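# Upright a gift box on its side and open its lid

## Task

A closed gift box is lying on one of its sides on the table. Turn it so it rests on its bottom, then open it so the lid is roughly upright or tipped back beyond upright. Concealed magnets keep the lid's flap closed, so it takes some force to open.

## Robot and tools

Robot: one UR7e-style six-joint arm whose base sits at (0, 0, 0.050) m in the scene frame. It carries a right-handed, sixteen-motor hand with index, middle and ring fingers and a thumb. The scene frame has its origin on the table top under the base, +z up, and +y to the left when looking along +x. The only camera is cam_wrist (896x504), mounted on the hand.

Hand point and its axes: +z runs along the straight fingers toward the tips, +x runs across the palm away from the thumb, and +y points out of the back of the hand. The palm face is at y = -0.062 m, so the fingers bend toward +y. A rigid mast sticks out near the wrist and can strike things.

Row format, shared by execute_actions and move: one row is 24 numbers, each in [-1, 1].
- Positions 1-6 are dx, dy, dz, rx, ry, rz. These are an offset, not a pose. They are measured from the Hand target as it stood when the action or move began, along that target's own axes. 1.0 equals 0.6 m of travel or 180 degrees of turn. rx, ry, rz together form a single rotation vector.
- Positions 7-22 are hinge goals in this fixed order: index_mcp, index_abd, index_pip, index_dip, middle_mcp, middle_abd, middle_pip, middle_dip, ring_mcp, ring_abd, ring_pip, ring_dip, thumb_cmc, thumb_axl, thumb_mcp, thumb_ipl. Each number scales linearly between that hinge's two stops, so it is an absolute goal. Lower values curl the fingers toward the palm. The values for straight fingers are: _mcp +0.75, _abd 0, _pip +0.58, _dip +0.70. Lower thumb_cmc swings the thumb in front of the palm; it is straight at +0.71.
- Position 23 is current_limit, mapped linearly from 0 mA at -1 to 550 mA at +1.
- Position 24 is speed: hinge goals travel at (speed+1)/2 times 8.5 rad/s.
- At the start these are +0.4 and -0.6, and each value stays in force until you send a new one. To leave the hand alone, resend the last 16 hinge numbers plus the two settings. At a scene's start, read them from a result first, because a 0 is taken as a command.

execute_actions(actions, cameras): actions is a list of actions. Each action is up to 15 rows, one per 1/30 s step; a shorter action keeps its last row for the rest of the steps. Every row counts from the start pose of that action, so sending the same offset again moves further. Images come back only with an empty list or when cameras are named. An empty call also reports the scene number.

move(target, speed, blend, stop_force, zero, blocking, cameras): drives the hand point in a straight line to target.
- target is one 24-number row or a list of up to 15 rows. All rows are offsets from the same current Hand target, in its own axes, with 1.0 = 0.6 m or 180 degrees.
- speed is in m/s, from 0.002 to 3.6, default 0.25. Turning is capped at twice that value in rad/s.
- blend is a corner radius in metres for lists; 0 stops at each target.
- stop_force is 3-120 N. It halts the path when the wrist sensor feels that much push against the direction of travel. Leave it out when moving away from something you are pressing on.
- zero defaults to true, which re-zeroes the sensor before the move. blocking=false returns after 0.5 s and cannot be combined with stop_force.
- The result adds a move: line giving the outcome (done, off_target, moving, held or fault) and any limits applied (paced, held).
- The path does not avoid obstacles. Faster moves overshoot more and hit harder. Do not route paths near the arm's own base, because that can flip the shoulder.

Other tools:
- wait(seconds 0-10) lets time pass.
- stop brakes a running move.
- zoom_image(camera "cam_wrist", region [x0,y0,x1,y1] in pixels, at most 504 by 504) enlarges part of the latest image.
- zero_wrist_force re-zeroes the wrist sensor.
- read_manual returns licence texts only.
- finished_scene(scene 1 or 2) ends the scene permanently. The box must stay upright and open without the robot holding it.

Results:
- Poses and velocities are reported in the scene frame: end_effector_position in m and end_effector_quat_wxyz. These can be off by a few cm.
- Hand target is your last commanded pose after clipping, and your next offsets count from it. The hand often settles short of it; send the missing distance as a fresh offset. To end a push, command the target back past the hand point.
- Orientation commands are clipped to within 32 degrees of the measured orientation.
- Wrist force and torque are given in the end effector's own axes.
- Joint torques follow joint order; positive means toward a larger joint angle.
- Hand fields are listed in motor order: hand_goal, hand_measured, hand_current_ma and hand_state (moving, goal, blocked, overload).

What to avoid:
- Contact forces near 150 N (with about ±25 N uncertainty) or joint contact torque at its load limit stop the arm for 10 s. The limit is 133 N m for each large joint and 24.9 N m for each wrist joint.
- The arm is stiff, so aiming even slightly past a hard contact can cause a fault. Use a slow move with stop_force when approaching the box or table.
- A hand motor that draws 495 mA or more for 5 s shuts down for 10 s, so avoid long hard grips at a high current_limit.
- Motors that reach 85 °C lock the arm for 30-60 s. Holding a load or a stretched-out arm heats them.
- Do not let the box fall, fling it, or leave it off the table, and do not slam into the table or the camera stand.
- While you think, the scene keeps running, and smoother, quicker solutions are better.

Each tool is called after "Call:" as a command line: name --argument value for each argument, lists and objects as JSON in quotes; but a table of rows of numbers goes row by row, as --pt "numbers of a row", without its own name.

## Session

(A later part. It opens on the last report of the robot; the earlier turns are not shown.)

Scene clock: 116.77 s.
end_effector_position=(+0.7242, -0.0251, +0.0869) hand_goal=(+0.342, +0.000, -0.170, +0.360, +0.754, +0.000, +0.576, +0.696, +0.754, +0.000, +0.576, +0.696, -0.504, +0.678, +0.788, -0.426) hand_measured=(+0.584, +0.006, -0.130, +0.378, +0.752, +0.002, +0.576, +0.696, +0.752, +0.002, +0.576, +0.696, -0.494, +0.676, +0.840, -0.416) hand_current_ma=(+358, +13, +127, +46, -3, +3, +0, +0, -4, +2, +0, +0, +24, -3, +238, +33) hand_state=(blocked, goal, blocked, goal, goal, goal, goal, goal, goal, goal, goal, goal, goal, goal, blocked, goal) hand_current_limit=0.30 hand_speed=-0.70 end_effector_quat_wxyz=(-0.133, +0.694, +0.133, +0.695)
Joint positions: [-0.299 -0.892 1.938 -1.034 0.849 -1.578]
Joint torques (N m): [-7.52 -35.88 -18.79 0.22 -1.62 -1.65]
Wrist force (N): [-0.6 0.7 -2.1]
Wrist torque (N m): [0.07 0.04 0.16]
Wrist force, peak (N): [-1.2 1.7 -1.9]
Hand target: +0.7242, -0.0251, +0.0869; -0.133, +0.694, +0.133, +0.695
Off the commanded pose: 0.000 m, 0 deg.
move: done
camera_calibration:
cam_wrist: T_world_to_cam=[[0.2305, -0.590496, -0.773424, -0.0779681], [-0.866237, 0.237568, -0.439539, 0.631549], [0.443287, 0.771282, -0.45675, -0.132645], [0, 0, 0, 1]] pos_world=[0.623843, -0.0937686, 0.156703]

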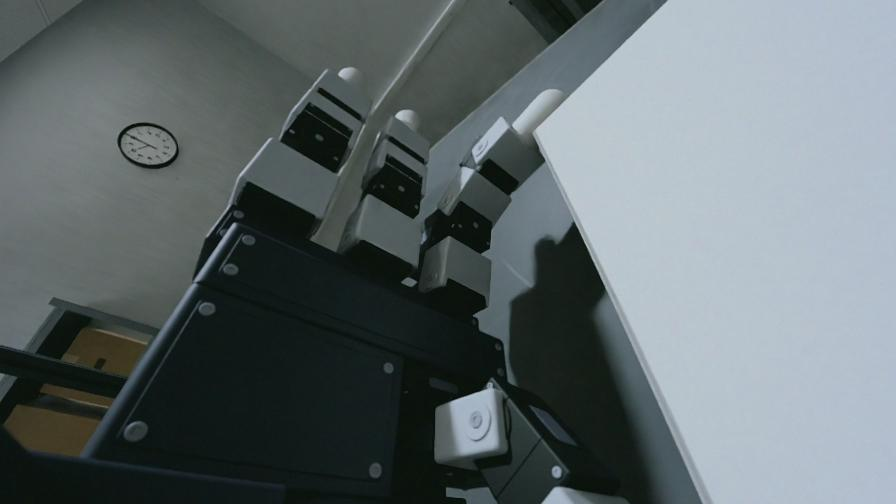

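Call:
move --target '[0.0363,0.014,0,0,0,0.0833,0.342,0,-0.17,0.36,0.754,0,0.576,0.696,0.754,0,0.576,0.696,-0.504,0.678,0.787,-0.427,0.3,-0.7]' --speed 0.1 --stop_force 12 --cameras '["cam_wrist"]'

Call:
zoom_image --camera "cam_wrist" --region '[440, 60, 700, 504]'

Scene clock: 119.93 s.
end_effector_position=(+0.7273, -0.0329, +0.1087) hand_goal=(+0.342, +0.000, -0.170, +0.360, +0.754, +0.000, +0.576, +0.696, +0.754, +0.000, +0.576, +0.696, -0.504, +0.678, +0.788, -0.426) hand_measured=(+0.584, +0.006, -0.128, +0.378, +0.752, +0.002, +0.576, +0.696, +0.752, +0.002, +0.576, +0.696, -0.494, +0.676, +0.836, -0.416) hand_current_ma=(+357, +11, +133, +49, -3, +3, +0, +0, -4, +2, +0, +0, +23, -3, +224, +38) hand_state=(blocked, goal, blocked, goal, goal, goal, goal, goal, goal, goal, goal, goal, goal, goal, blocked, goal) hand_current_limit=0.30 hand_speed=-0.70 end_effector_quat_wxyz=(-0.222, +0.706, +0.041, +0.672)
Joint positions: [-0.326 -0.97 1.909 -0.926 0.822 -1.316]
Joint torques (N m): [-6.93 -51.34 -21.41 0.19 -1.59 0.91]
Wrist force (N): [-1.7 1.5 -1.9]
Wrist torque (N m): [0.14 0.07 0.05]
Wrist force, peak (N): [-1.8 1.4 -2.2]
Hand target: +0.7273, -0.0329, +0.1087; -0.222, +0.706, +0.041, +0.672
Off the commanded pose: 0.000 m, 0 deg.
move: done
camera_calibration:
cam_wrist: T_world_to_cam=[[0.14894, -0.384383, -0.91108, 0.0145527], [-0.901443, 0.325949, -0.284882, 0.657379], [0.406469, 0.863717, -0.297953, -0.10554], [0, 0, 0, 1]] pos_world=[0.633321, -0.117521, 0.169088]

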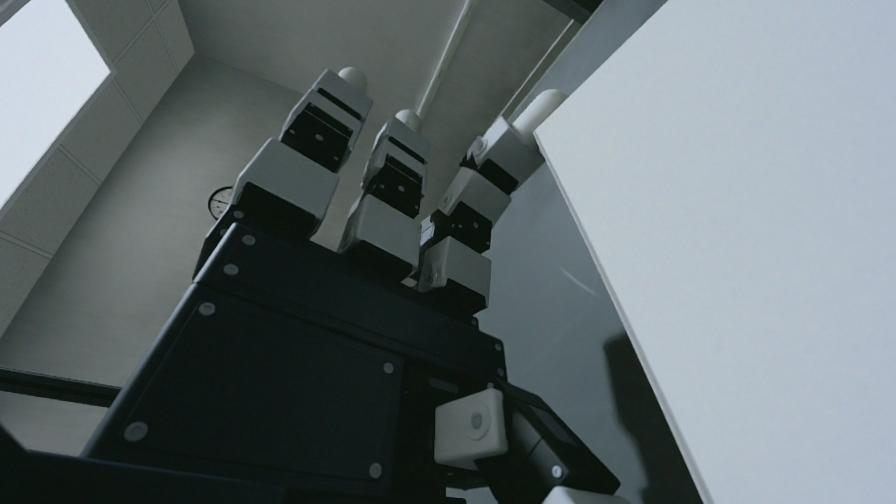

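Scaled by 1.135.

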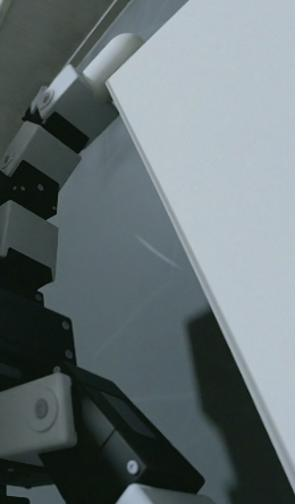

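Call:
move --pt "0.0475 0.0207 0 0 0 0.1111 0.342 0 -0.17 0.36 0.754 0 0.576 0.696 0.754 0 0.576 0.696 -0.504 0.678 0.787 -0.427 0.3 -0.7" --pt "0.085 0.0565 0 0 0 0.2222 0.342 0 -0.17 0.36 0.754 0 0.576 0.696 0.754 0 0.576 0.696 -0.504 0.678 0.787 -0.427 0.3 -0.7" --speed 0.15 --blend '[0.01,0]' --stop_force 12 --cameras '["cam_wrist"]'

Scene clock: 124.50 s.
end_effector_position=(+0.7442, -0.0756, +0.1492) hand_goal=(+0.342, +0.000, -0.170, +0.360, +0.754, +0.000, +0.576, +0.696, +0.754, +0.000, +0.576, +0.696, -0.504, +0.678, +0.788, -0.426) hand_measured=(+0.584, +0.006, -0.128, +0.380, +0.748, +0.002, +0.576, +0.696, +0.748, +0.002, +0.576, +0.696, -0.490, +0.676, +0.836, -0.414) hand_current_ma=(+358, +11, +138, +55, -13, +3, +0, +0, -14, +2, +0, +0, +36, -3, +214, +44) hand_state=(blocked, goal, blocked, goal, goal, goal, goal, goal, goal, goal, goal, goal, goal, goal, blocked, goal) hand_current_limit=0.30 hand_speed=-0.70 end_effector_quat_wxyz=(-0.438, +0.677, -0.203, +0.555)
Joint positions: [-0.453 -1.026 1.717 -0.677 0.695 -0.621]
Joint torques (N m): [-7.71 -38.18 -24.57 0.25 -1.51 1.15]
Wrist force (N): [-0.8 2.6 -2.9]
Wrist torque (N m): [0.29 0.05 0.05]
Wrist force, peak (N): [-1.6 2.7 -2.9]
Hand target: +0.7442, -0.0756, +0.1492; -0.438, +0.677, -0.203, +0.555
Off the commanded pose: 0.000 m, 0 deg.
move: done
camera_calibration:
cam_wrist: T_world_to_cam=[[-0.102348, 0.249623, -0.962919, 0.275264], [-0.914441, 0.357425, 0.189853, 0.63933], [0.391563, 0.899964, 0.191684, -0.122622], [0, 0, 0, 1]] pos_world=[0.660816, -0.18687, 0.167183]

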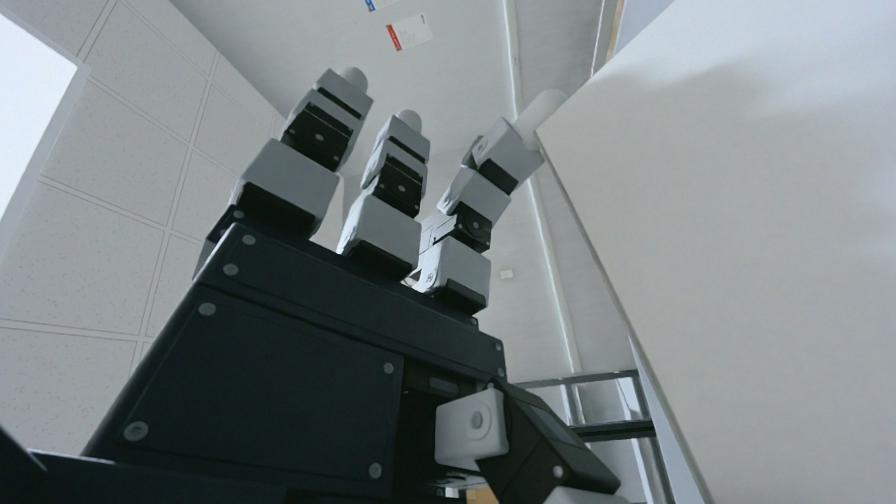

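Call:
move --target '[0.0143,-0.0205,0,0,0,0,0.342,0,-0.17,0.36,0.754,0,0.576,0.696,0.754,0,0.576,0.696,-0.504,0.678,0.787,-0.427,0.3,-0.7]' --speed 0.06

Call:
wait --seconds 0.3

Scene clock: 126.13 s.
end_effector_position=(+0.7442, -0.0756, +0.1641) hand_goal=(+0.342, +0.000, -0.170, +0.360, +0.754, +0.000, +0.576, +0.696, +0.754, +0.000, +0.576, +0.696, -0.504, +0.678, +0.788, -0.426) hand_measured=(+0.582, +0.006, -0.128, +0.380, +0.748, +0.002, +0.576, +0.696, +0.748, +0.002, +0.576, +0.696, -0.490, +0.676, +0.836, -0.414) hand_current_ma=(+357, +11, +138, +55, -13, +3, +0, +0, -14, +2, +0, +0, +36, -3, +214, +45) hand_state=(blocked, goal, blocked, goal, goal, goal, goal, goal, goal, goal, goal, goal, goal, goal, blocked, goal) hand_current_limit=0.30 hand_speed=-0.70 end_effector_quat_wxyz=(-0.439, +0.677, -0.203, +0.555)
Joint positions: [-0.453 -1.048 1.706 -0.644 0.696 -0.621]
Joint torques (N m): [5.39 -51.77 -26.38 0.43 1.65 -1.12]
Wrist force (N): [-1.0 2.8 -2.8]
Wrist torque (N m): [0.33 0.09 0.03]
Wrist force, peak (N): [-1.0 2.9 -2.9]
Hand target: +0.7442, -0.0756, +0.1642; -0.438, +0.677, -0.203, +0.555
Off the commanded pose: 0.000 m, 0 deg.
move: done

Scene clock: 126.43 s.
end_effector_position=(+0.7442, -0.0756, +0.1642) hand_goal=(+0.342, +0.000, -0.170, +0.360, +0.754, +0.000, +0.576, +0.696, +0.754, +0.000, +0.576, +0.696, -0.504, +0.678, +0.788, -0.426) hand_measured=(+0.582, +0.006, -0.128, +0.380, +0.748, +0.002, +0.576, +0.696, +0.748, +0.002, +0.576, +0.696, -0.490, +0.676, +0.836, -0.414) hand_current_ma=(+357, +11, +138, +55, -13, +3, +0, +0, -14, +2, +0, +0, +36, -3, +214, +45) hand_state=(blocked, goal, blocked, goal, goal, goal, goal, goal, goal, goal, goal, goal, goal, goal, blocked, goal) hand_current_limit=0.30 hand_speed=-0.70 end_effector_quat_wxyz=(-0.438, +0.677, -0.203, +0.555)
Joint positions: [-0.453 -1.048 1.706 -0.644 0.696 -0.621]
Joint torques (N m): [5.71 -52.85 -25.35 0.25 1.45 -1.11]
Wrist force (N): [-1.0 2.7 -2.6]
Wrist torque (N m): [0.29 0.06 0.05]
Wrist force, peak (N): [-1.1 2.8 -2.8]
Hand target: +0.7442, -0.0756, +0.1642; -0.438, +0.677, -0.203, +0.555
Off the commanded pose: 0.000 m, 0 deg.
wait: 0.30 s; at rest by 0.17 s

Call:
move --target '[0.0673,0.0598,0,0,0,0.1944,0.342,0,-0.17,0.36,0.754,0,0.576,0.696,0.754,0,0.576,0.696,-0.504,0.678,0.787,-0.427,0.3,-0.7]' --speed 0.15 --stop_force 12 --cameras '["cam_wrist"]'

Call:
move --target '[0,0.04,0,0,0,0,0.342,0,-0.17,0.36,0.754,0,0.576,0.696,0.754,0,0.576,0.696,-0.504,0.678,0.787,-0.427,0.3,-0.7]' --speed 0.03 --stop_force 3

Scene clock: 130.60 s.
end_effector_position=(+0.7640, -0.1255, +0.1580) hand_goal=(+0.342, +0.000, -0.170, +0.360, +0.754, +0.000, +0.576, +0.696, +0.754, +0.000, +0.576, +0.696, -0.504, +0.678, +0.788, -0.426) hand_measured=(+0.578, +0.004, -0.126, +0.380, +0.746, +0.002, +0.576, +0.696, +0.746, +0.002, +0.576, +0.696, -0.506, +0.676, +0.836, -0.412) hand_current_ma=(+358, +5, +142, +58, -18, +3, +0, +0, -19, +2, +0, +0, -2, -3, +214, +55) hand_state=(blocked, goal, blocked, blocked, goal, goal, goal, goal, goal, goal, goal, goal, goal, goal, blocked, goal) hand_current_limit=0.30 hand_speed=-0.70 end_effector_quat_wxyz=(+0.585, -0.585, +0.397, -0.398)
Joint positions: [-0.567 -0.906 1.472 -0.549 0.581 -0.013]
Joint torques (N m): [-7.03 -43.46 -25.38 -2.67 -1.41 1.22]
Wrist force (N): [0.4 3.3 -3.6]
Wrist torque (N m): [0.43 0.09 -0.01]
Wrist force, peak (N): [0.0 3.5 -3.5]
Hand target: +0.7640, -0.1255, +0.1580; +0.585, -0.585, +0.397, -0.398
Off the commanded pose: 0.000 m, 0 deg.
move: done
camera_calibration:
cam_wrist: T_world_to_cam=[[-0.288206, 0.717488, -0.634152, 0.446912], [-0.829935, 0.143175, 0.539175, 0.526861], [0.477646, 0.681698, 0.554204, -0.237635], [0, 0, 0, 1]] pos_world=[0.679568, -0.234092, 0.131038]

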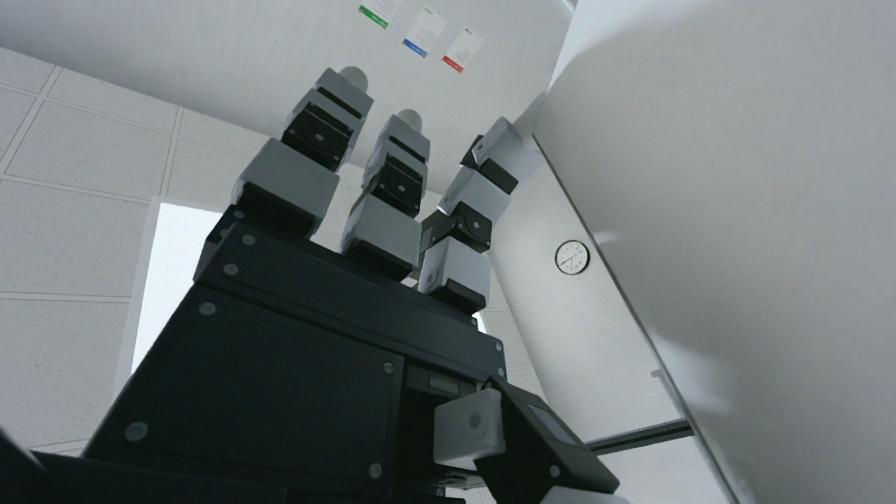

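Scene clock: 132.47 s.
end_effector_position=(+0.7640, -0.1255, +0.1340) hand_goal=(+0.342, +0.000, -0.170, +0.360, +0.754, +0.000, +0.576, +0.696, +0.754, +0.000, +0.576, +0.696, -0.504, +0.678, +0.788, -0.426) hand_measured=(+0.578, +0.004, -0.126, +0.380, +0.746, +0.002, +0.576, +0.696, +0.746, +0.002, +0.576, +0.696, -0.506, +0.676, +0.836, -0.412) hand_current_ma=(+358, +5, +142, +58, -18, +3, +0, +0, -20, +2, +0, +0, -2, -3, +214, +55) hand_state=(blocked, goal, blocked, blocked, goal, goal, goal, goal, goal, goal, goal, goal, goal, goal, blocked, goal) hand_current_limit=0.30 hand_speed=-0.70 end_effector_quat_wxyz=(+0.585, -0.585, +0.397, -0.398)
Joint positions: [-0.567 -0.875 1.489 -0.597 0.581 -0.013]
Joint torques (N m): [-7.23 -43.36 -7.47 -2.37 -1.54 1.23]
Wrist force (N): [0.2 3.2 -3.3]
Wrist torque (N m): [0.41 0.10 -0.01]
Wrist force, peak (N): [0.1 3.6 -3.3]
Hand target: +0.7640, -0.1255, +0.1340; +0.585, -0.585, +0.397, -0.398
Off the commanded pose: 0.000 m, 0 deg.
move: done

Call:
move --target '[0,0.0917,0,0,0,0,0.342,0,-0.17,0.36,0.754,0,0.576,0.696,0.754,0,0.576,0.696,-0.504,0.678,0.787,-0.427,0.3,-0.7]' --speed 0.04 --stop_force 4 --cameras '["cam_wrist"]'

Scene clock: 146.57 s.
end_effector_position=(+0.7640, -0.1255, +0.0898) hand_goal=(+0.342, +0.000, -0.170, +0.360, +0.754, +0.000, +0.576, +0.696, +0.754, +0.000, +0.576, +0.696, -0.504, +0.678, +0.788, -0.426) hand_measured=(+0.580, +0.002, -0.120, +0.382, +0.746, +0.002, +0.576, +0.696, +0.746, +0.002, +0.576, +0.696, -0.506, +0.680, +0.832, -0.412) hand_current_ma=(+357, +3, +172, +65, -21, +3, +0, +0, -23, +2, +0, +0, -2, +2, +199, +54) hand_state=(blocked, goal, blocked, blocked, goal, goal, goal, goal, goal, goal, goal, goal, goal, goal, blocked, goal) hand_current_limit=0.30 hand_speed=-0.70 end_effector_quat_wxyz=(+0.585, -0.585, +0.397, -0.398)
Joint positions: [-0.568 -0.812 1.511 -0.682 0.58 -0.013]
Joint torques (N m): [2.92 -60.78 -24.31 0.47 1.28 -0.59]
Wrist force (N): [0.3 2.8 -3.5]
Wrist torque (N m): [0.41 0.07 0.01]
Wrist force, peak (N): [0.4 -4.1 -4.2]
Hand target: +0.7640, -0.1255, +0.0898; +0.585, -0.585, +0.397, -0.398 (not the last commanded pose)
Off the commanded pose: 0.011 m, 0 deg.
move: contact
camera_calibration:
cam_wrist: T_world_to_cam=[[-0.288369, 0.717462, -0.634107, 0.403764], [-0.829759, 0.143249, 0.539425, 0.563515], [0.477852, 0.68171, 0.554012, -0.199963], [0, 0, 0, 1]] pos_world=[0.679567, -0.234092, 0.0628377]

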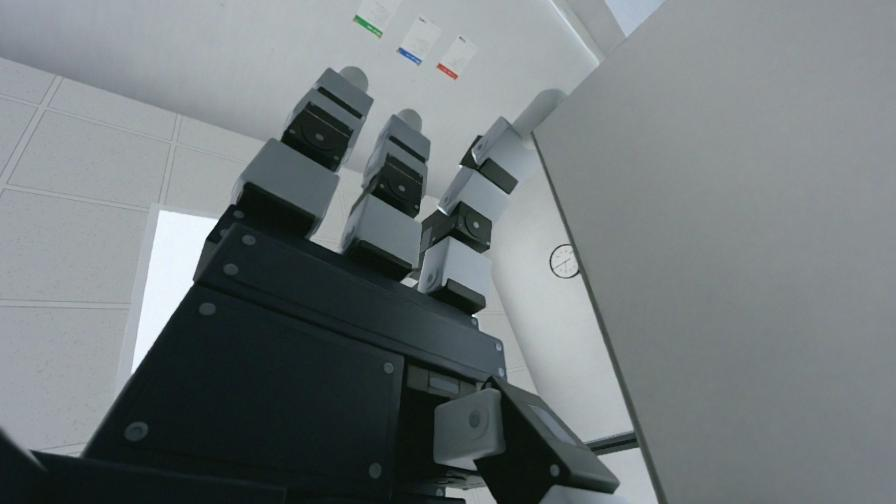

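Call:
move --pt "0 0 0 0 0 0 0.685 0 -0.08 0.406 0.754 0 0.576 0.696 0.754 0 0.576 0.696 -0.504 0.678 0.966 -0.481 0.4 -0.3" --pt "0 -0.04 0 0 0 0 0.685 0 -0.08 0.406 0.754 0 0.576 0.696 0.754 0 0.576 0.696 -0.504 0.678 0.966 -0.481 0.4 -0.3" --pt "-0.08 -0.04 0 0 0 0 0.685 0 -0.737 0.696 0.411 0 0.314 0.406 0.754 0 0.576 0.696 -0.886 0.678 0.966 -0.481 0.4 -0.3" --speed 0.12 --cameras '["cam_wrist"]'

Scene clock: 150.47 s.
end_effector_position=(+0.7463, -0.0808, +0.1137) hand_goal=(+0.686, +0.000, -0.736, +0.696, +0.412, +0.000, +0.314, +0.406, +0.754, +0.000, +0.576, +0.696, -0.886, +0.678, +0.966, -0.480) hand_measured=(+0.666, +0.002, -0.734, +0.692, +0.404, +0.002, +0.314, +0.408, +0.746, +0.002, +0.576, +0.696, -0.880, +0.680, +0.958, -0.478) hand_current_ma=(-59, +3, +5, -6, -17, +3, +0, +4, -23, +2, +0, +0, +14, +2, -22, +4) hand_state=(goal, goal, goal, goal, goal, goal, goal, goal, goal, goal, goal, goal, goal, goal, goal, goal) hand_current_limit=0.40 hand_speed=-0.30 end_effector_quat_wxyz=(+0.585, -0.585, +0.397, -0.398)
Joint positions: [-0.52 -0.908 1.616 -0.691 0.628 -0.012]
Joint torques (N m): [5 -56.43 -5.42 -2.53 1.45 1.18]
Wrist force (N): [0.2 2.6 -3.4]
Wrist torque (N m): [0.41 0.05 0.06]
Wrist force, peak (N): [0.3 3.2 -3.4]
Hand target: +0.7462, -0.0808, +0.1137; +0.585, -0.585, +0.397, -0.398
Off the commanded pose: 0.000 m, 0 deg.
move: done
camera_calibration:
cam_wrist: T_world_to_cam=[[-0.288403, 0.717413, -0.634147, 0.381897], [-0.829766, 0.143241, 0.539417, 0.529496], [0.47782, 0.681763, 0.553974, -0.235171], [0, 0, 0, 1]] pos_world=[0.661868, -0.189492, 0.0868379]

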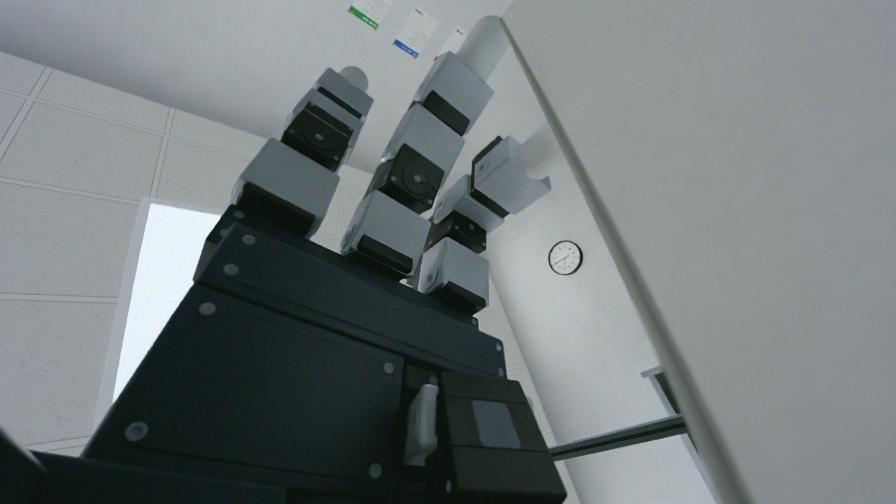

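Call:
move --target '[0,0.005,0,0,0,0,0.685,0,-0.737,0.696,0.178,0,0.285,0.406,0.754,0,0.576,0.696,-0.886,0.678,0.787,-0.427,0.6,-0.8]' --speed 0.1 --cameras '["cam_wrist"]'

Call:
zoom_image --camera "cam_wrist" --region '[380, 0, 700, 320]'

Scene clock: 151.93 s.
end_effector_position=(+0.7463, -0.0808, +0.1109) hand_goal=(+0.686, +0.000, -0.736, +0.696, +0.178, +0.000, +0.286, +0.406, +0.754, +0.000, +0.576, +0.696, -0.886, +0.678, +0.788, -0.426) hand_measured=(+0.666, +0.002, -0.734, +0.692, +0.268, +0.002, +0.310, +0.412, +0.746, +0.002, +0.576, +0.696, -0.890, +0.680, +0.842, -0.420) hand_current_ma=(-59, +3, +5, -6, +373, +3, +73, +11, -23, +2, +0, +0, -10, +2, +247, +19) hand_state=(goal, goal, goal, goal, blocked, goal, blocked, goal, goal, goal, goal, goal, goal, goal, blocked, goal) hand_current_limit=0.60 hand_speed=-0.80 end_effector_quat_wxyz=(+0.585, -0.585, +0.397, -0.398)
Joint positions: [-0.52 -0.904 1.617 -0.697 0.628 -0.012]
Joint torques (N m): [0.11 -36.37 -3.52 -2 0.49 0.35]
Wrist force (N): [-0.1 -3.8 -4.0]
Wrist torque (N m): [0.15 0.11 -0.07]
Wrist force, peak (N): [-0.1 -3.8 -4.0]
Hand target: +0.7463, -0.0808, +0.1107; +0.585, -0.585, +0.397, -0.398
Off the commanded pose: 0.000 m, 0 deg.
move: done
camera_calibration:
cam_wrist: T_world_to_cam=[[-0.288403, 0.717413, -0.634147, 0.380058], [-0.829766, 0.143241, 0.539417, 0.531061], [0.47782, 0.681763, 0.553974, -0.233564], [0, 0, 0, 1]] pos_world=[0.661868, -0.189492, 0.0839379]

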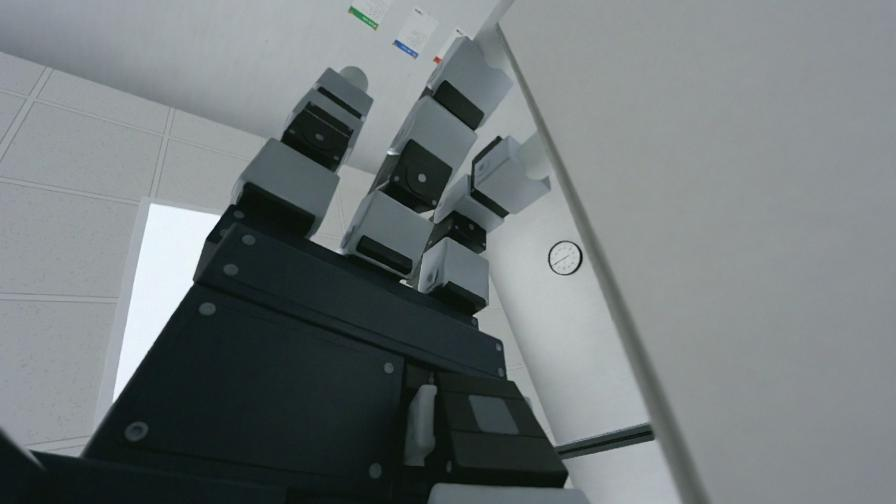

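Scaled by 1.575.

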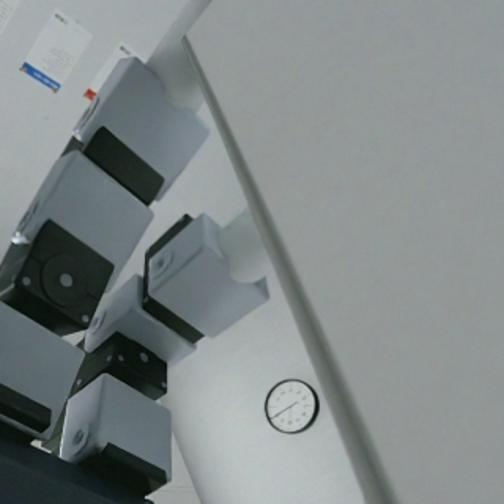

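Call:
move --target '[0,0,0,0,0,0,0.068,0,-0.737,0.696,0.178,0,0.285,0.406,0.754,0,0.576,0.696,-0.886,0.678,0.787,-0.427,0.6,-0.8]' --speed 0.1 --cameras '["cam_wrist"]'

Scene clock: 152.80 s.
end_effector_position=(+0.7463, -0.0808, +0.1107) hand_goal=(+0.068, +0.000, -0.736, +0.696, +0.178, +0.000, +0.286, +0.406, +0.754, +0.000, +0.576, +0.696, -0.886, +0.678, +0.788, -0.426) hand_measured=(+0.626, +0.002, -0.730, +0.698, +0.268, +0.002, +0.312, +0.412, +0.746, +0.002, +0.576, +0.696, -0.892, +0.680, +0.842, -0.420) hand_current_ma=(+440, +3, +11, +3, +373, +3, +74, +11, -23, +2, +0, +0, -11, +2, +247, +20) hand_state=(blocked, goal, goal, goal, blocked, goal, blocked, goal, goal, goal, goal, goal, goal, goal, blocked, goal) hand_current_limit=0.60 hand_speed=-0.80 end_effector_quat_wxyz=(+0.585, -0.585, +0.397, -0.398)
Joint positions: [-0.52 -0.903 1.617 -0.697 0.628 -0.012]
Joint torques (N m): [-4.62 -37.68 -3.38 -0.9 -1.33 0.08]
Wrist force (N): [-0.4 -8.9 -3.0]
Wrist torque (N m): [0.27 0.13 0.05]
Wrist force, peak (N): [-0.7 -9.0 -2.9]
Hand target: +0.7463, -0.0808, +0.1107; +0.585, -0.585, +0.397, -0.398
Off the commanded pose: 0.000 m, 0 deg.
move: done
camera_calibration:
cam_wrist: T_world_to_cam=[[-0.288386, 0.717436, -0.634129, 0.379986], [-0.829832, 0.143148, 0.53934, 0.531147], [0.477716, 0.681758, 0.554069, -0.233449], [0, 0, 0, 1]] pos_world=[0.661868, -0.189492, 0.0838378]

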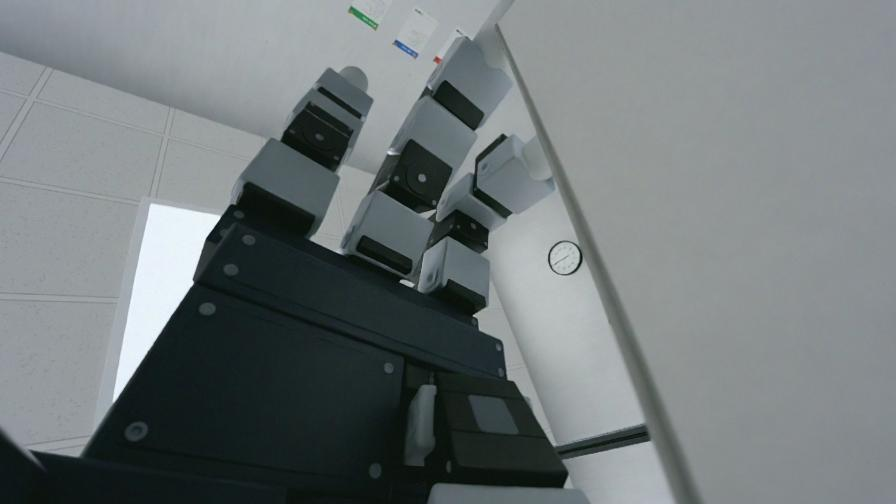

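Call:
move --pt "0 -0.005 0 0 0 0 0.068 0 -0.737 0.696 0.411 0.2 0.314 0.406 0.754 0 0.576 0.696 -0.771 0.678 0.966 -0.481 0.6 -0.5" --pt "0 -0.005 0 0 0 0 0.068 0 -0.737 0.696 0.178 0.2 0.285 0.406 0.754 0 0.576 0.696 -0.771 0.678 0.787 -0.427 0.6 -0.7" --speed 0.1 --cameras '["cam_wrist"]'

Scene clock: 156.53 s.
end_effector_position=(+0.7463, -0.0809, +0.1138) hand_goal=(+0.068, +0.000, -0.736, +0.696, +0.178, +0.200, +0.286, +0.406, +0.754, +0.000, +0.576, +0.696, -0.770, +0.678, +0.788, -0.426) hand_measured=(+0.566, +0.002, -0.726, +0.702, +0.228, +0.196, +0.298, +0.408, +0.746, +0.002, +0.576, +0.696, -0.776, +0.680, +0.910, -0.416) hand_current_ma=(+440, +1, +26, +12, +177, -8, +29, +5, -23, +2, +0, +0, -16, +3, +440, +37) hand_state=(blocked, goal, goal, goal, blocked, goal, goal, goal, goal, goal, goal, goal, goal, goal, blocked, goal) hand_current_limit=0.60 hand_speed=-0.70 end_effector_quat_wxyz=(+0.585, -0.585, +0.397, -0.398)
Joint positions: [-0.52 -0.908 1.616 -0.691 0.628 -0.012]
Joint torques (N m): [4.44 -47.27 -19.52 0.86 1.49 0.73]
Wrist force (N): [-0.8 -8.5 -3.5]
Wrist torque (N m): [-0.12 0.20 0.07]
Wrist force, peak (N): [-0.6 -9.0 -3.1]
Hand target: +0.7462, -0.0808, +0.1137; +0.585, -0.585, +0.397, -0.398
Off the commanded pose: 0.000 m, 0 deg.
move: done
camera_calibration:
cam_wrist: T_world_to_cam=[[-0.288302, 0.717422, -0.634182, 0.381835], [-0.82986, 0.143221, 0.539277, 0.529567], [0.477717, 0.681757, 0.55407, -0.235112], [0, 0, 0, 1]] pos_world=[0.661868, -0.189492, 0.0868381]

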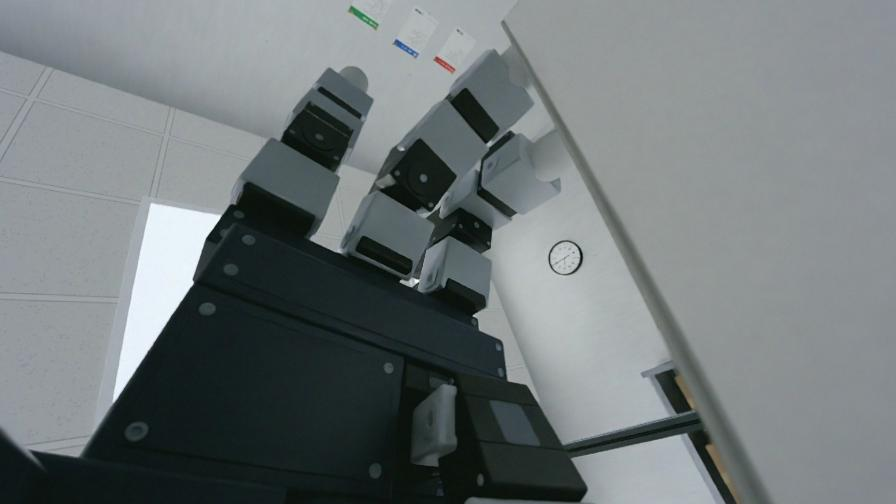

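Call:
move --pt "0 0 0 0 0 0 0.068 0 -0.737 0.696 0.0 0.2 0.285 0.406 0.754 0 0.576 0.696 -0.771 0.678 0.7 -0.427 0.75 -0.7" --pt "0 0 0 0 0 0 0.068 0 -0.737 0.696 0.0 -0.3 0.285 0.406 0.754 -0.3 0.576 0.696 -1 0.678 0.7 -0.427 0.75 -0.85" --speed 0.1 --cameras '["cam_wrist"]'

Scene clock: 158.43 s.
end_effector_position=(+0.7463, -0.0808, +0.1137) hand_goal=(+0.068, +0.000, -0.736, +0.696, +0.000, -0.300, +0.286, +0.406, +0.754, -0.300, +0.576, +0.696, -1.000, +0.678, +0.700, -0.426) hand_measured=(+0.576, +0.002, -0.716, +0.708, +0.212, -0.196, +0.342, +0.428, +0.746, -0.296, +0.576, +0.696, -1.000, +0.680, +0.844, -0.378) hand_current_ma=(+481, +3, +58, +31, +481, +345, +195, +65, -23, +5, +0, +0, +0, +4, +481, +224) hand_state=(blocked, goal, blocked, goal, blocked, blocked, blocked, blocked, goal, goal, goal, goal, goal, goal, blocked, blocked) hand_current_limit=0.75 hand_speed=-0.85 end_effector_quat_wxyz=(+0.585, -0.585, +0.397, -0.398)
Joint positions: [-0.52 -0.908 1.616 -0.691 0.628 -0.012]
Joint torques (N m): [1.52 -35.7 -9.49 0.8 0.98 0.32]
Wrist force (N): [-1.1 -6.4 -4.4]
Wrist torque (N m): [0.55 -0.01 0.38]
Wrist force, peak (N): [-0.6 -11.0 -2.8]
Hand target: +0.7462, -0.0808, +0.1137; +0.585, -0.585, +0.397, -0.398
Off the commanded pose: 0.000 m, 0 deg.
move: done
camera_calibration:
cam_wrist: T_world_to_cam=[[-0.288386, 0.717436, -0.634129, 0.381888], [-0.829832, 0.143148, 0.53934, 0.529529], [0.477716, 0.681758, 0.554069, -0.235112], [0, 0, 0, 1]] pos_world=[0.661868, -0.189492, 0.0868378]

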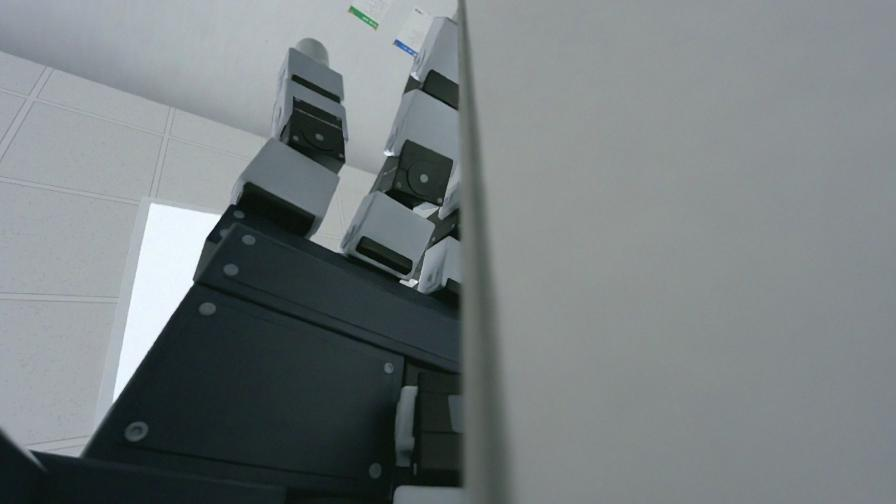

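Call:
zoom_image --camera "cam_wrist" --region '[392, 0, 896, 504]'

Scaled by 1.000.

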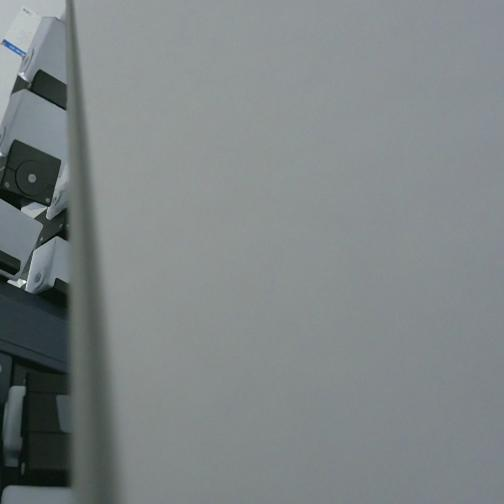

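Call:
move --target '[0,0.0167,0,0,0,0,0.068,0,-0.737,0.696,0.0,-0.3,0.285,0.406,0.754,-0.3,0.576,0.696,-1,0.678,0.7,-0.427,0.75,-0.85]' --speed 0.05 --stop_force 15 --cameras '["cam_wrist"]'

Scene clock: 162.10 s.
end_effector_position=(+0.7463, -0.0809, +0.1101) hand_goal=(+0.068, +0.000, -0.736, +0.696, +0.000, -0.300, +0.286, +0.406, +0.754, -0.300, +0.576, +0.696, -1.000, +0.678, +0.700, -0.426) hand_measured=(+0.636, +0.002, -0.748, +0.686, +0.212, -0.250, +0.348, +0.430, +0.744, -0.298, +0.576, +0.696, -1.000, +0.682, +0.844, -0.378) hand_current_ma=(+481, +2, -32, -22, +481, +143, +214, +71, -23, +5, +0, +0, +0, +12, +481, +230) hand_state=(blocked, goal, goal, goal, blocked, blocked, blocked, blocked, goal, goal, goal, goal, goal, goal, blocked, blocked) hand_current_limit=0.75 hand_speed=-0.85 end_effector_quat_wxyz=(+0.585, -0.585, +0.397, -0.398)
Joint positions: [-0.52 -0.903 1.617 -0.699 0.628 -0.012]
Joint torques (N m): [0.3 -49.47 -20.78 1.34 1.28 0.59]
Wrist force (N): [-0.7 -8.1 -5.0]
Wrist torque (N m): [0.54 0.00 0.18]
Wrist force, peak (N): [0.0 -21.6 -8.1]
Hand target: +0.7463, -0.0809, +0.1101; +0.585, -0.585, +0.397, -0.398 (not the last commanded pose)
Off the commanded pose: 0.006 m, 0 deg.
move: contact
camera_calibration:
cam_wrist: T_world_to_cam=[[-0.288249, 0.717414, -0.634216, 0.379518], [-0.829878, 0.143266, 0.539237, 0.531532], [0.477718, 0.681757, 0.55407, -0.233118], [0, 0, 0, 1]] pos_world=[0.661868, -0.189492, 0.0832383]

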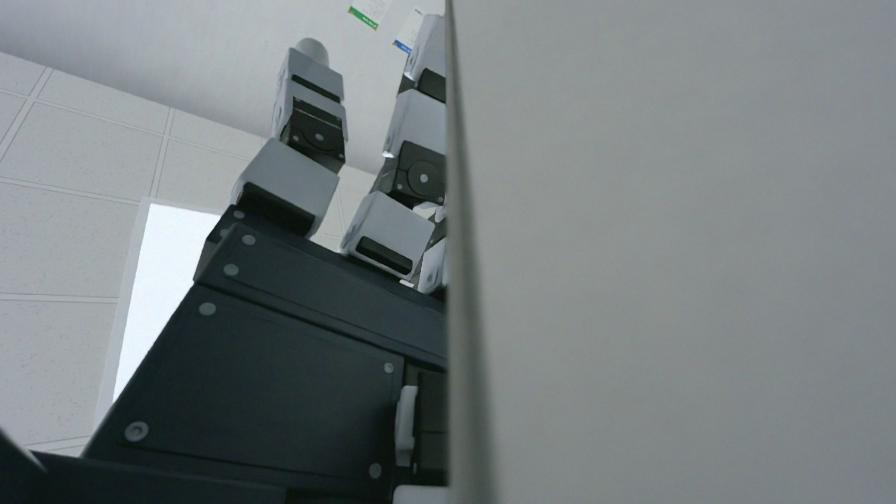

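Call:
move --pt "0 -0.006 0 0 0 0 0.754 0 -0.8 0.696 0.0 -0.3 0.285 0.406 0.754 -0.3 0.576 0.696 -1 0.678 0.7 -0.427 0.75 -0.6" --pt "0 -0.006 0 0 0 0 0.754 0 -0.8 0.696 0.411 -0.3 0.314 0.406 0.754 -0.3 0.576 0.696 -1 0.678 0.966 -0.481 0.5 -0.7" --speed 0.05 --cameras '["cam_wrist"]'

Scene clock: 167.23 s.
end_effector_position=(+0.7463, -0.0809, +0.1137) hand_goal=(+0.754, +0.000, -0.800, +0.696, +0.412, -0.300, +0.314, +0.406, +0.754, -0.300, +0.576, +0.696, -1.000, +0.678, +0.966, -0.480) hand_measured=(+0.736, +0.002, -0.796, +0.698, +0.392, -0.294, +0.314, +0.408, +0.744, -0.298, +0.576, +0.696, -0.990, +0.678, +0.960, -0.478) hand_current_ma=(-56, +2, +6, +3, -58, +9, +1, +4, -23, +5, +0, +0, +22, -1, -21, +4) hand_state=(goal, goal, goal, goal, goal, goal, goal, goal, goal, goal, goal, goal, goal, goal, goal, goal) hand_current_limit=0.50 hand_speed=-0.70 end_effector_quat_wxyz=(+0.585, -0.585, +0.397, -0.398)
Joint positions: [-0.52 -0.908 1.616 -0.692 0.628 -0.012]
Joint torques (N m): [4.66 -56.55 -23.15 0.48 1.23 -0.72]
Wrist force (N): [0.1 2.5 -3.4]
Wrist torque (N m): [0.40 0.06 0.07]
Wrist force, peak (N): [-0.5 -8.1 -5.2]
Hand target: +0.7463, -0.0809, +0.1137; +0.585, -0.585, +0.397, -0.398
Off the commanded pose: 0.000 m, 0 deg.
move: done
camera_calibration:
cam_wrist: T_world_to_cam=[[-0.288249, 0.717414, -0.634216, 0.381801], [-0.829878, 0.143266, 0.539237, 0.529591], [0.477718, 0.681757, 0.55407, -0.235113], [0, 0, 0, 1]] pos_world=[0.661868, -0.189492, 0.0868383]

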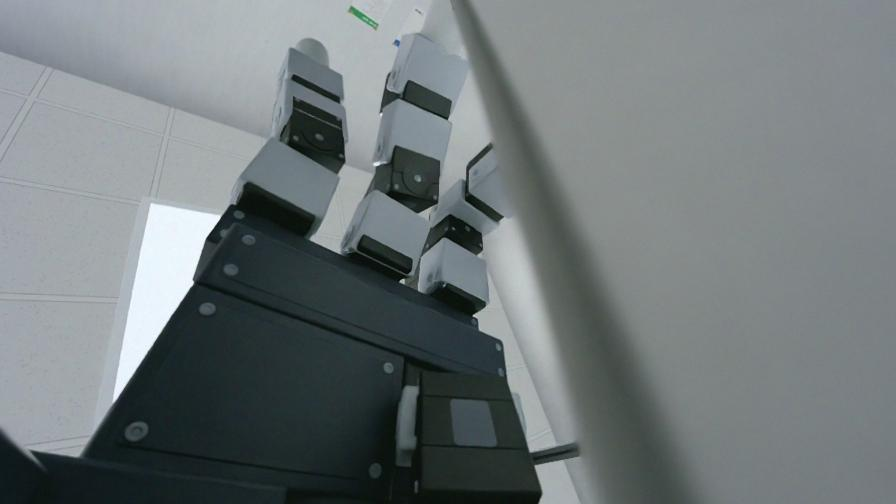

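Call:
move --pt "0 -0.2 0 0 0 0 0.754 0 0.576 0.696 0.754 0 0.576 0.696 0.754 0 0.576 0.696 -1 0.678 0.966 -0.481 0.4 -0.3" --pt "0 -0.333 -0.333 0 0 -0.833 0.754 0 0.576 0.696 0.754 0 0.576 0.696 0.754 0 0.576 0.696 -1 0.678 0.966 -0.481 0.4 -0.3" --speed '[0.2,0.7]' --cameras '["cam_wrist"]'

Scene clock: 173.03 s.
end_effector_position=(+0.5603, -0.1544, +0.3134) hand_goal=(+0.754, +0.000, +0.576, +0.696, +0.754, +0.000, +0.576, +0.696, +0.754, +0.000, +0.576, +0.696, -1.000, +0.678, +0.966, -0.480) hand_measured=(+0.760, +0.002, +0.576, +0.698, +0.760, +0.002, +0.576, +0.694, +0.760, +0.002, +0.576, +0.696, -0.996, +0.678, +0.968, -0.478) hand_current_ma=(+16, +2, -1, +3, +14, +2, -1, -4, +15, +2, +0, +0, +8, -2, +2, +4) hand_state=(goal, goal, goal, goal, goal, goal, goal, goal, goal, goal, goal, goal, goal, goal, goal, goal) hand_current_limit=0.40 hand_speed=-0.30 end_effector_quat_wxyz=(+0.232, +0.535, +0.462, +0.668)
Joint positions: [-0.827 -1.383 2.189 -0.777 0.322 -2.643]
Joint torques (N m): [-7.09 -19.17 -21.25 0.87 -1.58 -1.69]
Wrist force (N): [-0.1 -0.6 -1.7]
Wrist torque (N m): [0.01 0.06 0.05]
Wrist force, peak (N): [0.1 3.8 -3.3]
Hand target: +0.5603, -0.1544, +0.3134; +0.232, +0.535, +0.462, +0.668
Off the commanded pose: 0.000 m, 0 deg.
move: done
camera_calibration:
cam_wrist: T_world_to_cam=[[0.359609, -0.919013, 0.161541, -0.35748], [-0.626368, -0.366071, -0.688226, 0.470131], [0.691625, 0.146308, -0.707283, -0.0140394], [0, 0, 0, 1]] pos_world=[0.432738, -0.154373, 0.371375]

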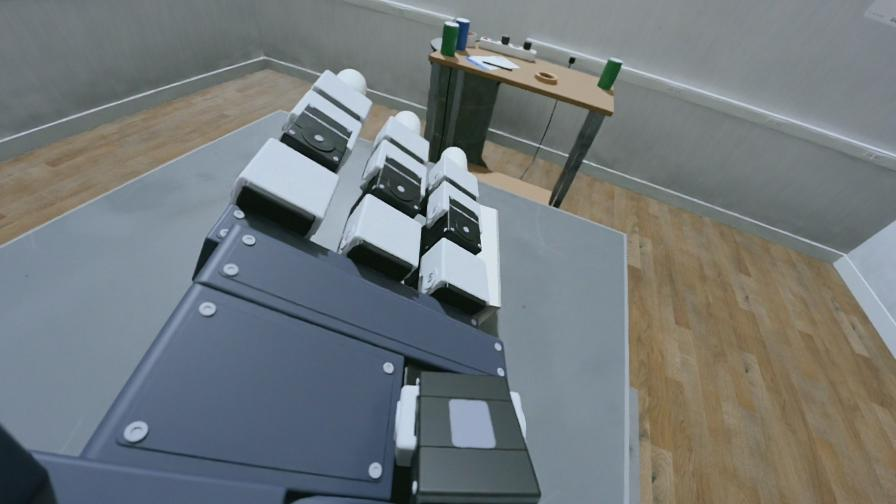

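Call:
move --target '[0.2,-0.115,0,0,0,0,0.754,0,0.576,0.696,0.754,0,0.576,0.696,0.754,0,0.576,0.696,-1,0.678,0.966,-0.481,0.4,-0.3]' --speed 0.3 --cameras '["cam_wrist"]'

Call:
zoom_image --camera "cam_wrist" --region '[460, 150, 740, 400]'

Scene clock: 176.17 s.
end_effector_position=(+0.5094, -0.0259, +0.3136) hand_goal=(+0.754, +0.000, +0.576, +0.696, +0.754, +0.000, +0.576, +0.696, +0.754, +0.000, +0.576, +0.696, -1.000, +0.678, +0.966, -0.480) hand_measured=(+0.762, +0.002, +0.576, +0.698, +0.760, +0.002, +0.576, +0.694, +0.762, +0.002, +0.576, +0.696, -0.998, +0.678, +0.968, -0.478) hand_current_ma=(+18, +2, -1, +3, +16, +2, +0, -4, +17, +2, +0, +0, +5, -2, +2, +4) hand_state=(goal, goal, goal, goal, goal, goal, goal, goal, goal, goal, goal, goal, goal, goal, goal, goal) hand_current_limit=0.40 hand_speed=-0.30 end_effector_quat_wxyz=(+0.232, +0.535, +0.462, +0.668)
Joint positions: [-0.639 -1.609 2.44 -0.811 0.51 -2.633]
Joint torques (N m): [6.1 -23.72 -5.03 -2.28 1.3 1.2]
Wrist force (N): [-0.2 -0.8 -1.2]
Wrist torque (N m): [-0.06 0.05 -0.05]
Wrist force, peak (N): [1.0 -1.9 -1.8]
Hand target: +0.5093, -0.0258, +0.3136; +0.232, +0.535, +0.462, +0.668
Off the commanded pose: 0.000 m, 0 deg.
move: done
camera_calibration:
cam_wrist: T_world_to_cam=[[0.35976, -0.918919, 0.161743, -0.221277], [-0.626593, -0.366386, -0.687853, 0.485504], [0.691342, 0.146115, -0.707599, 0.00286606], [0, 0, 0, 1]] pos_world=[0.381839, -0.0258723, 0.371774]

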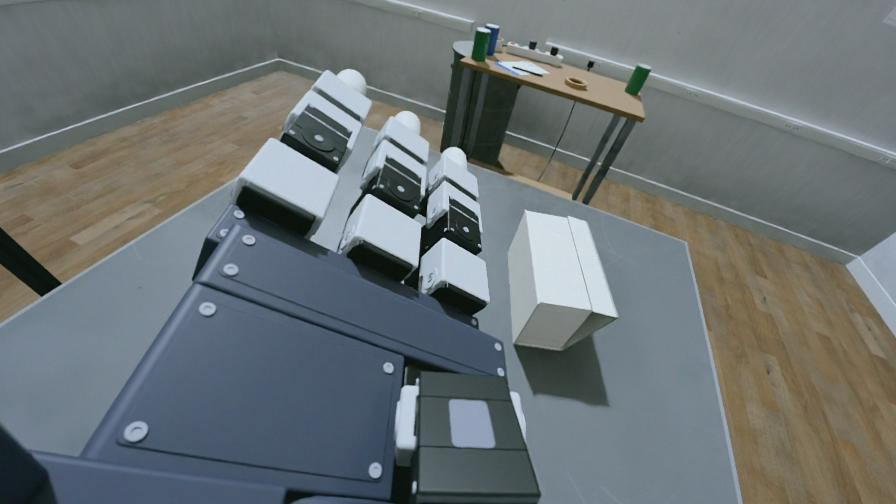

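Scaled by 1.800.

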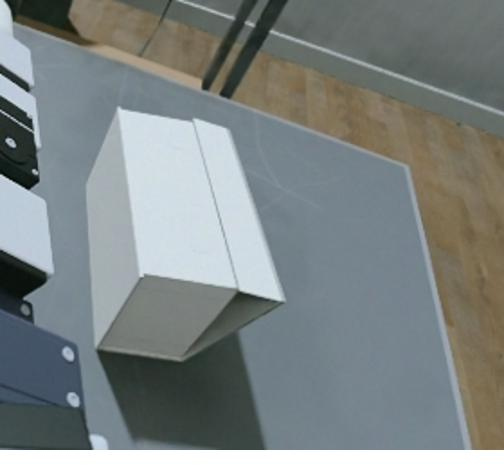

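Call:
move --target '[-0.4143,0.0205,0.3512,0,0,0.8333,0.589,0,-0.007,0.406,0.754,0,0.576,0.696,0.754,0,0.576,0.696,-0.504,0.678,0.966,-0.481,0.4,-0.3]' --speed 0.6

Scene clock: 183.07 s.
end_effector_position=(+0.7869, -0.1538, +0.2001) hand_goal=(+0.590, +0.000, -0.006, +0.406, +0.754, +0.000, +0.576, +0.696, +0.754, +0.000, +0.576, +0.696, -0.504, +0.678, +0.966, -0.480) hand_measured=(+0.582, +0.002, -0.004, +0.410, +0.746, +0.002, +0.576, +0.694, +0.746, +0.002, +0.576, +0.696, -0.502, +0.678, +0.966, -0.478) hand_current_ma=(-17, +2, +2, +6, -18, +2, +0, -4, -20, +2, +0, +0, +3, -2, -2, +4) hand_state=(goal, goal, goal, goal, goal, goal, goal, goal, goal, goal, goal, goal, goal, goal, goal, goal) hand_current_limit=0.40 hand_speed=-0.30 end_effector_quat_wxyz=(+0.585, -0.585, +0.397, -0.398)
Joint positions: [-0.583 -0.884 1.31 -0.409 0.566 -0.013]
Joint torques (N m): [-6.57 -46.22 -27.32 -2.42 -1.51 1.36]
Wrist force (N): [0.3 2.3 -3.3]
Wrist torque (N m): [0.37 0.10 0.02]
Wrist force, peak (N): [0.4 2.4 -3.7]
Hand target: +0.7869, -0.1539, +0.2001; +0.585, -0.585, +0.397, -0.397
Off the commanded pose: 0.000 m, 0 deg.
move: done

Call:
move --pt "0.001 0.175 0 0 0.0067 0 0.589 0 -0.007 0.406 0.754 0 0.576 0.696 0.754 0 0.576 0.696 -0.504 0.678 0.966 -0.481 0.4 -0.3" --pt "0.001 0.175 0 0 0.0067 0 0.27 0 -0.12 0.406 0.754 0 0.576 0.696 0.754 0 0.576 0.696 -0.504 0.678 0.787 -0.427 0.2 -0.7" --speed 0.15 --cameras '["cam_wrist"]'

Call:
zoom_image --camera "cam_wrist" --region '[392, 0, 896, 504]'

Scene clock: 185.37 s.
end_effector_position=(+0.7872, -0.1544, +0.0951) hand_goal=(+0.270, +0.000, -0.120, +0.406, +0.754, +0.000, +0.576, +0.696, +0.754, +0.000, +0.576, +0.696, -0.504, +0.678, +0.788, -0.426) hand_measured=(+0.264, +0.002, -0.118, +0.410, +0.746, +0.002, +0.576, +0.694, +0.746, +0.002, +0.576, +0.696, -0.508, +0.680, +0.788, -0.428) hand_current_ma=(-12, +2, +4, +6, -20, +2, +0, -4, -22, +2, +0, +0, -10, +5, +0, -4) hand_state=(goal, goal, goal, goal, goal, goal, goal, goal, goal, goal, goal, goal, goal, goal, goal, goal) hand_current_limit=0.20 hand_speed=-0.70 end_effector_quat_wxyz=(+0.581, -0.580, +0.403, -0.404)
Joint positions: [-0.581 -0.764 1.4 -0.619 0.589 -0.012]
Joint torques (N m): [4.85 -47.62 -6.48 -2.37 1.56 1.46]
Wrist force (N): [0.3 2.4 -3.5]
Wrist torque (N m): [0.41 0.08 0.05]
Wrist force, peak (N): [0.0 3.5 -3.5]
Hand target: +0.7872, -0.1544, +0.0951; +0.581, -0.580, +0.403, -0.404
Off the commanded pose: 0.000 m, 0 deg.
move: done
camera_calibration:
cam_wrist: T_world_to_cam=[[-0.273288, 0.723868, -0.633505, 0.423617], [-0.826512, 0.160229, 0.539633, 0.584033], [0.492129, 0.671075, 0.554497, -0.207277], [0, 0, 0, 1]] pos_world=[0.700487, -0.261123, 0.0681345]

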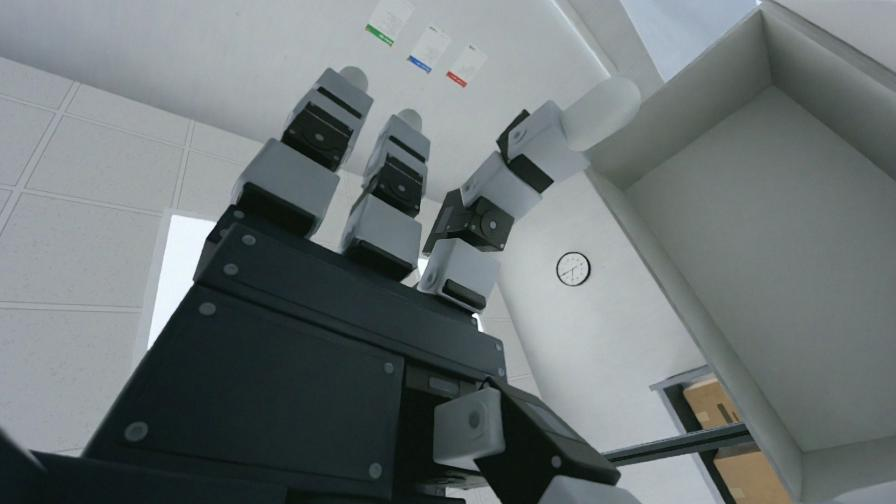

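Scaled by 1.000.

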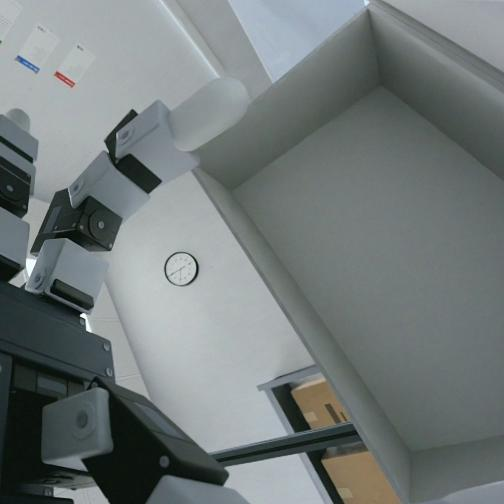

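Call:
move --pt "0 -0.12 0 0 0 0 0.685 0 -0.08 0.406 0.754 0 0.576 0.696 0.754 0 0.576 0.696 -0.571 0.678 0.966 -0.481 0.4 -0.2" --pt "-0.1083 -0.12 0 0 0 0 0.685 0 -0.08 0.406 0.754 0 0.576 0.696 0.754 0 0.576 0.696 -0.571 0.678 0.966 -0.481 0.4 -0.2" --speed 0.2

Call:
move --target '[0,0.1368,0,0,0,0,0.685,0,-0.08,0.406,0.754,0,0.576,0.696,0.754,0,0.576,0.696,-0.571,0.678,0.966,-0.481,0.4,-0.2]' --speed 0.12 --stop_force 8 --cameras '["cam_wrist"]'

Scene clock: 188.53 s.
end_effector_position=(+0.7645, -0.0936, +0.1671) hand_goal=(+0.686, +0.000, -0.080, +0.406, +0.754, +0.000, +0.576, +0.696, +0.754, +0.000, +0.576, +0.696, -0.570, +0.678, +0.966, -0.480) hand_measured=(+0.664, +0.002, -0.086, +0.410, +0.746, +0.002, +0.576, +0.694, +0.746, +0.002, +0.576, +0.696, -0.568, +0.680, +0.958, -0.478) hand_current_ma=(-66, +2, -11, +6, -21, +2, +0, -4, -23, +2, +0, +0, +3, +4, -23, +4) hand_state=(blocked, goal, goal, goal, goal, goal, goal, goal, goal, goal, goal, goal, goal, goal, goal, goal) hand_current_limit=0.40 hand_speed=-0.20 end_effector_quat_wxyz=(+0.581, -0.580, +0.403, -0.404)
Joint positions: [-0.517 -0.947 1.517 -0.554 0.653 -0.011]
Joint torques (N m): [4.68 -57.4 -7.47 -2.59 1.59 1.31]
Wrist force (N): [-0.3 2.4 -3.1]
Wrist torque (N m): [0.35 0.12 0.01]
Wrist force, peak (N): [0.2 3.4 -3.5]
Hand target: +0.7645, -0.0935, +0.1672; +0.581, -0.580, +0.403, -0.404
Off the commanded pose: 0.000 m, 0 deg.
move: done

Scene clock: 190.47 s.
end_effector_position=(+0.7645, -0.0935, +0.0851) hand_goal=(+0.686, +0.000, -0.080, +0.406, +0.754, +0.000, +0.576, +0.696, +0.754, +0.000, +0.576, +0.696, -0.570, +0.678, +0.966, -0.480) hand_measured=(+0.664, +0.002, -0.086, +0.410, +0.746, +0.002, +0.576, +0.694, +0.746, +0.002, +0.576, +0.696, -0.568, +0.680, +0.958, -0.478) hand_current_ma=(-64, +2, -11, +6, -21, +2, +0, -4, -23, +2, +0, +0, +3, +4, -22, +4) hand_state=(blocked, goal, goal, goal, goal, goal, goal, goal, goal, goal, goal, goal, goal, goal, goal, goal) hand_current_limit=0.40 hand_speed=-0.20 end_effector_quat_wxyz=(+0.581, -0.580, +0.403, -0.404)
Joint positions: [-0.518 -0.831 1.565 -0.718 0.652 -0.011]
Joint torques (N m): [3.46 -43.92 -6.04 -2.61 1.65 1.35]
Wrist force (N): [-0.2 2.5 -3.5]
Wrist torque (N m): [0.37 0.11 0.02]
Wrist force, peak (N): [0.1 3.0 -3.5]
Hand target: +0.7645, -0.0935, +0.0851; +0.581, -0.580, +0.403, -0.404
Off the commanded pose: 0.000 m, 0 deg.
move: done
camera_calibration:
cam_wrist: T_world_to_cam=[[-0.273288, 0.723868, -0.633505, 0.366959], [-0.826512, 0.160229, 0.539633, 0.561046], [0.492129, 0.671075, 0.554497, -0.231423], [0, 0, 0, 1]] pos_world=[0.677887, -0.200223, 0.0580345]

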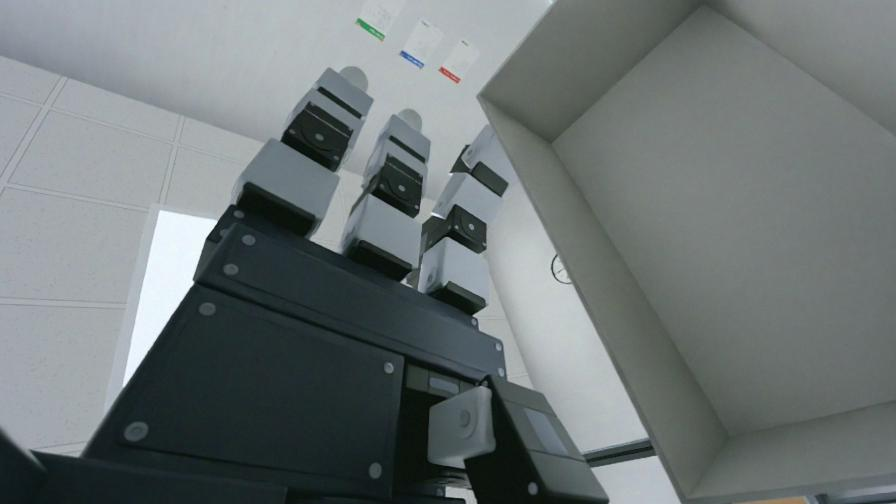

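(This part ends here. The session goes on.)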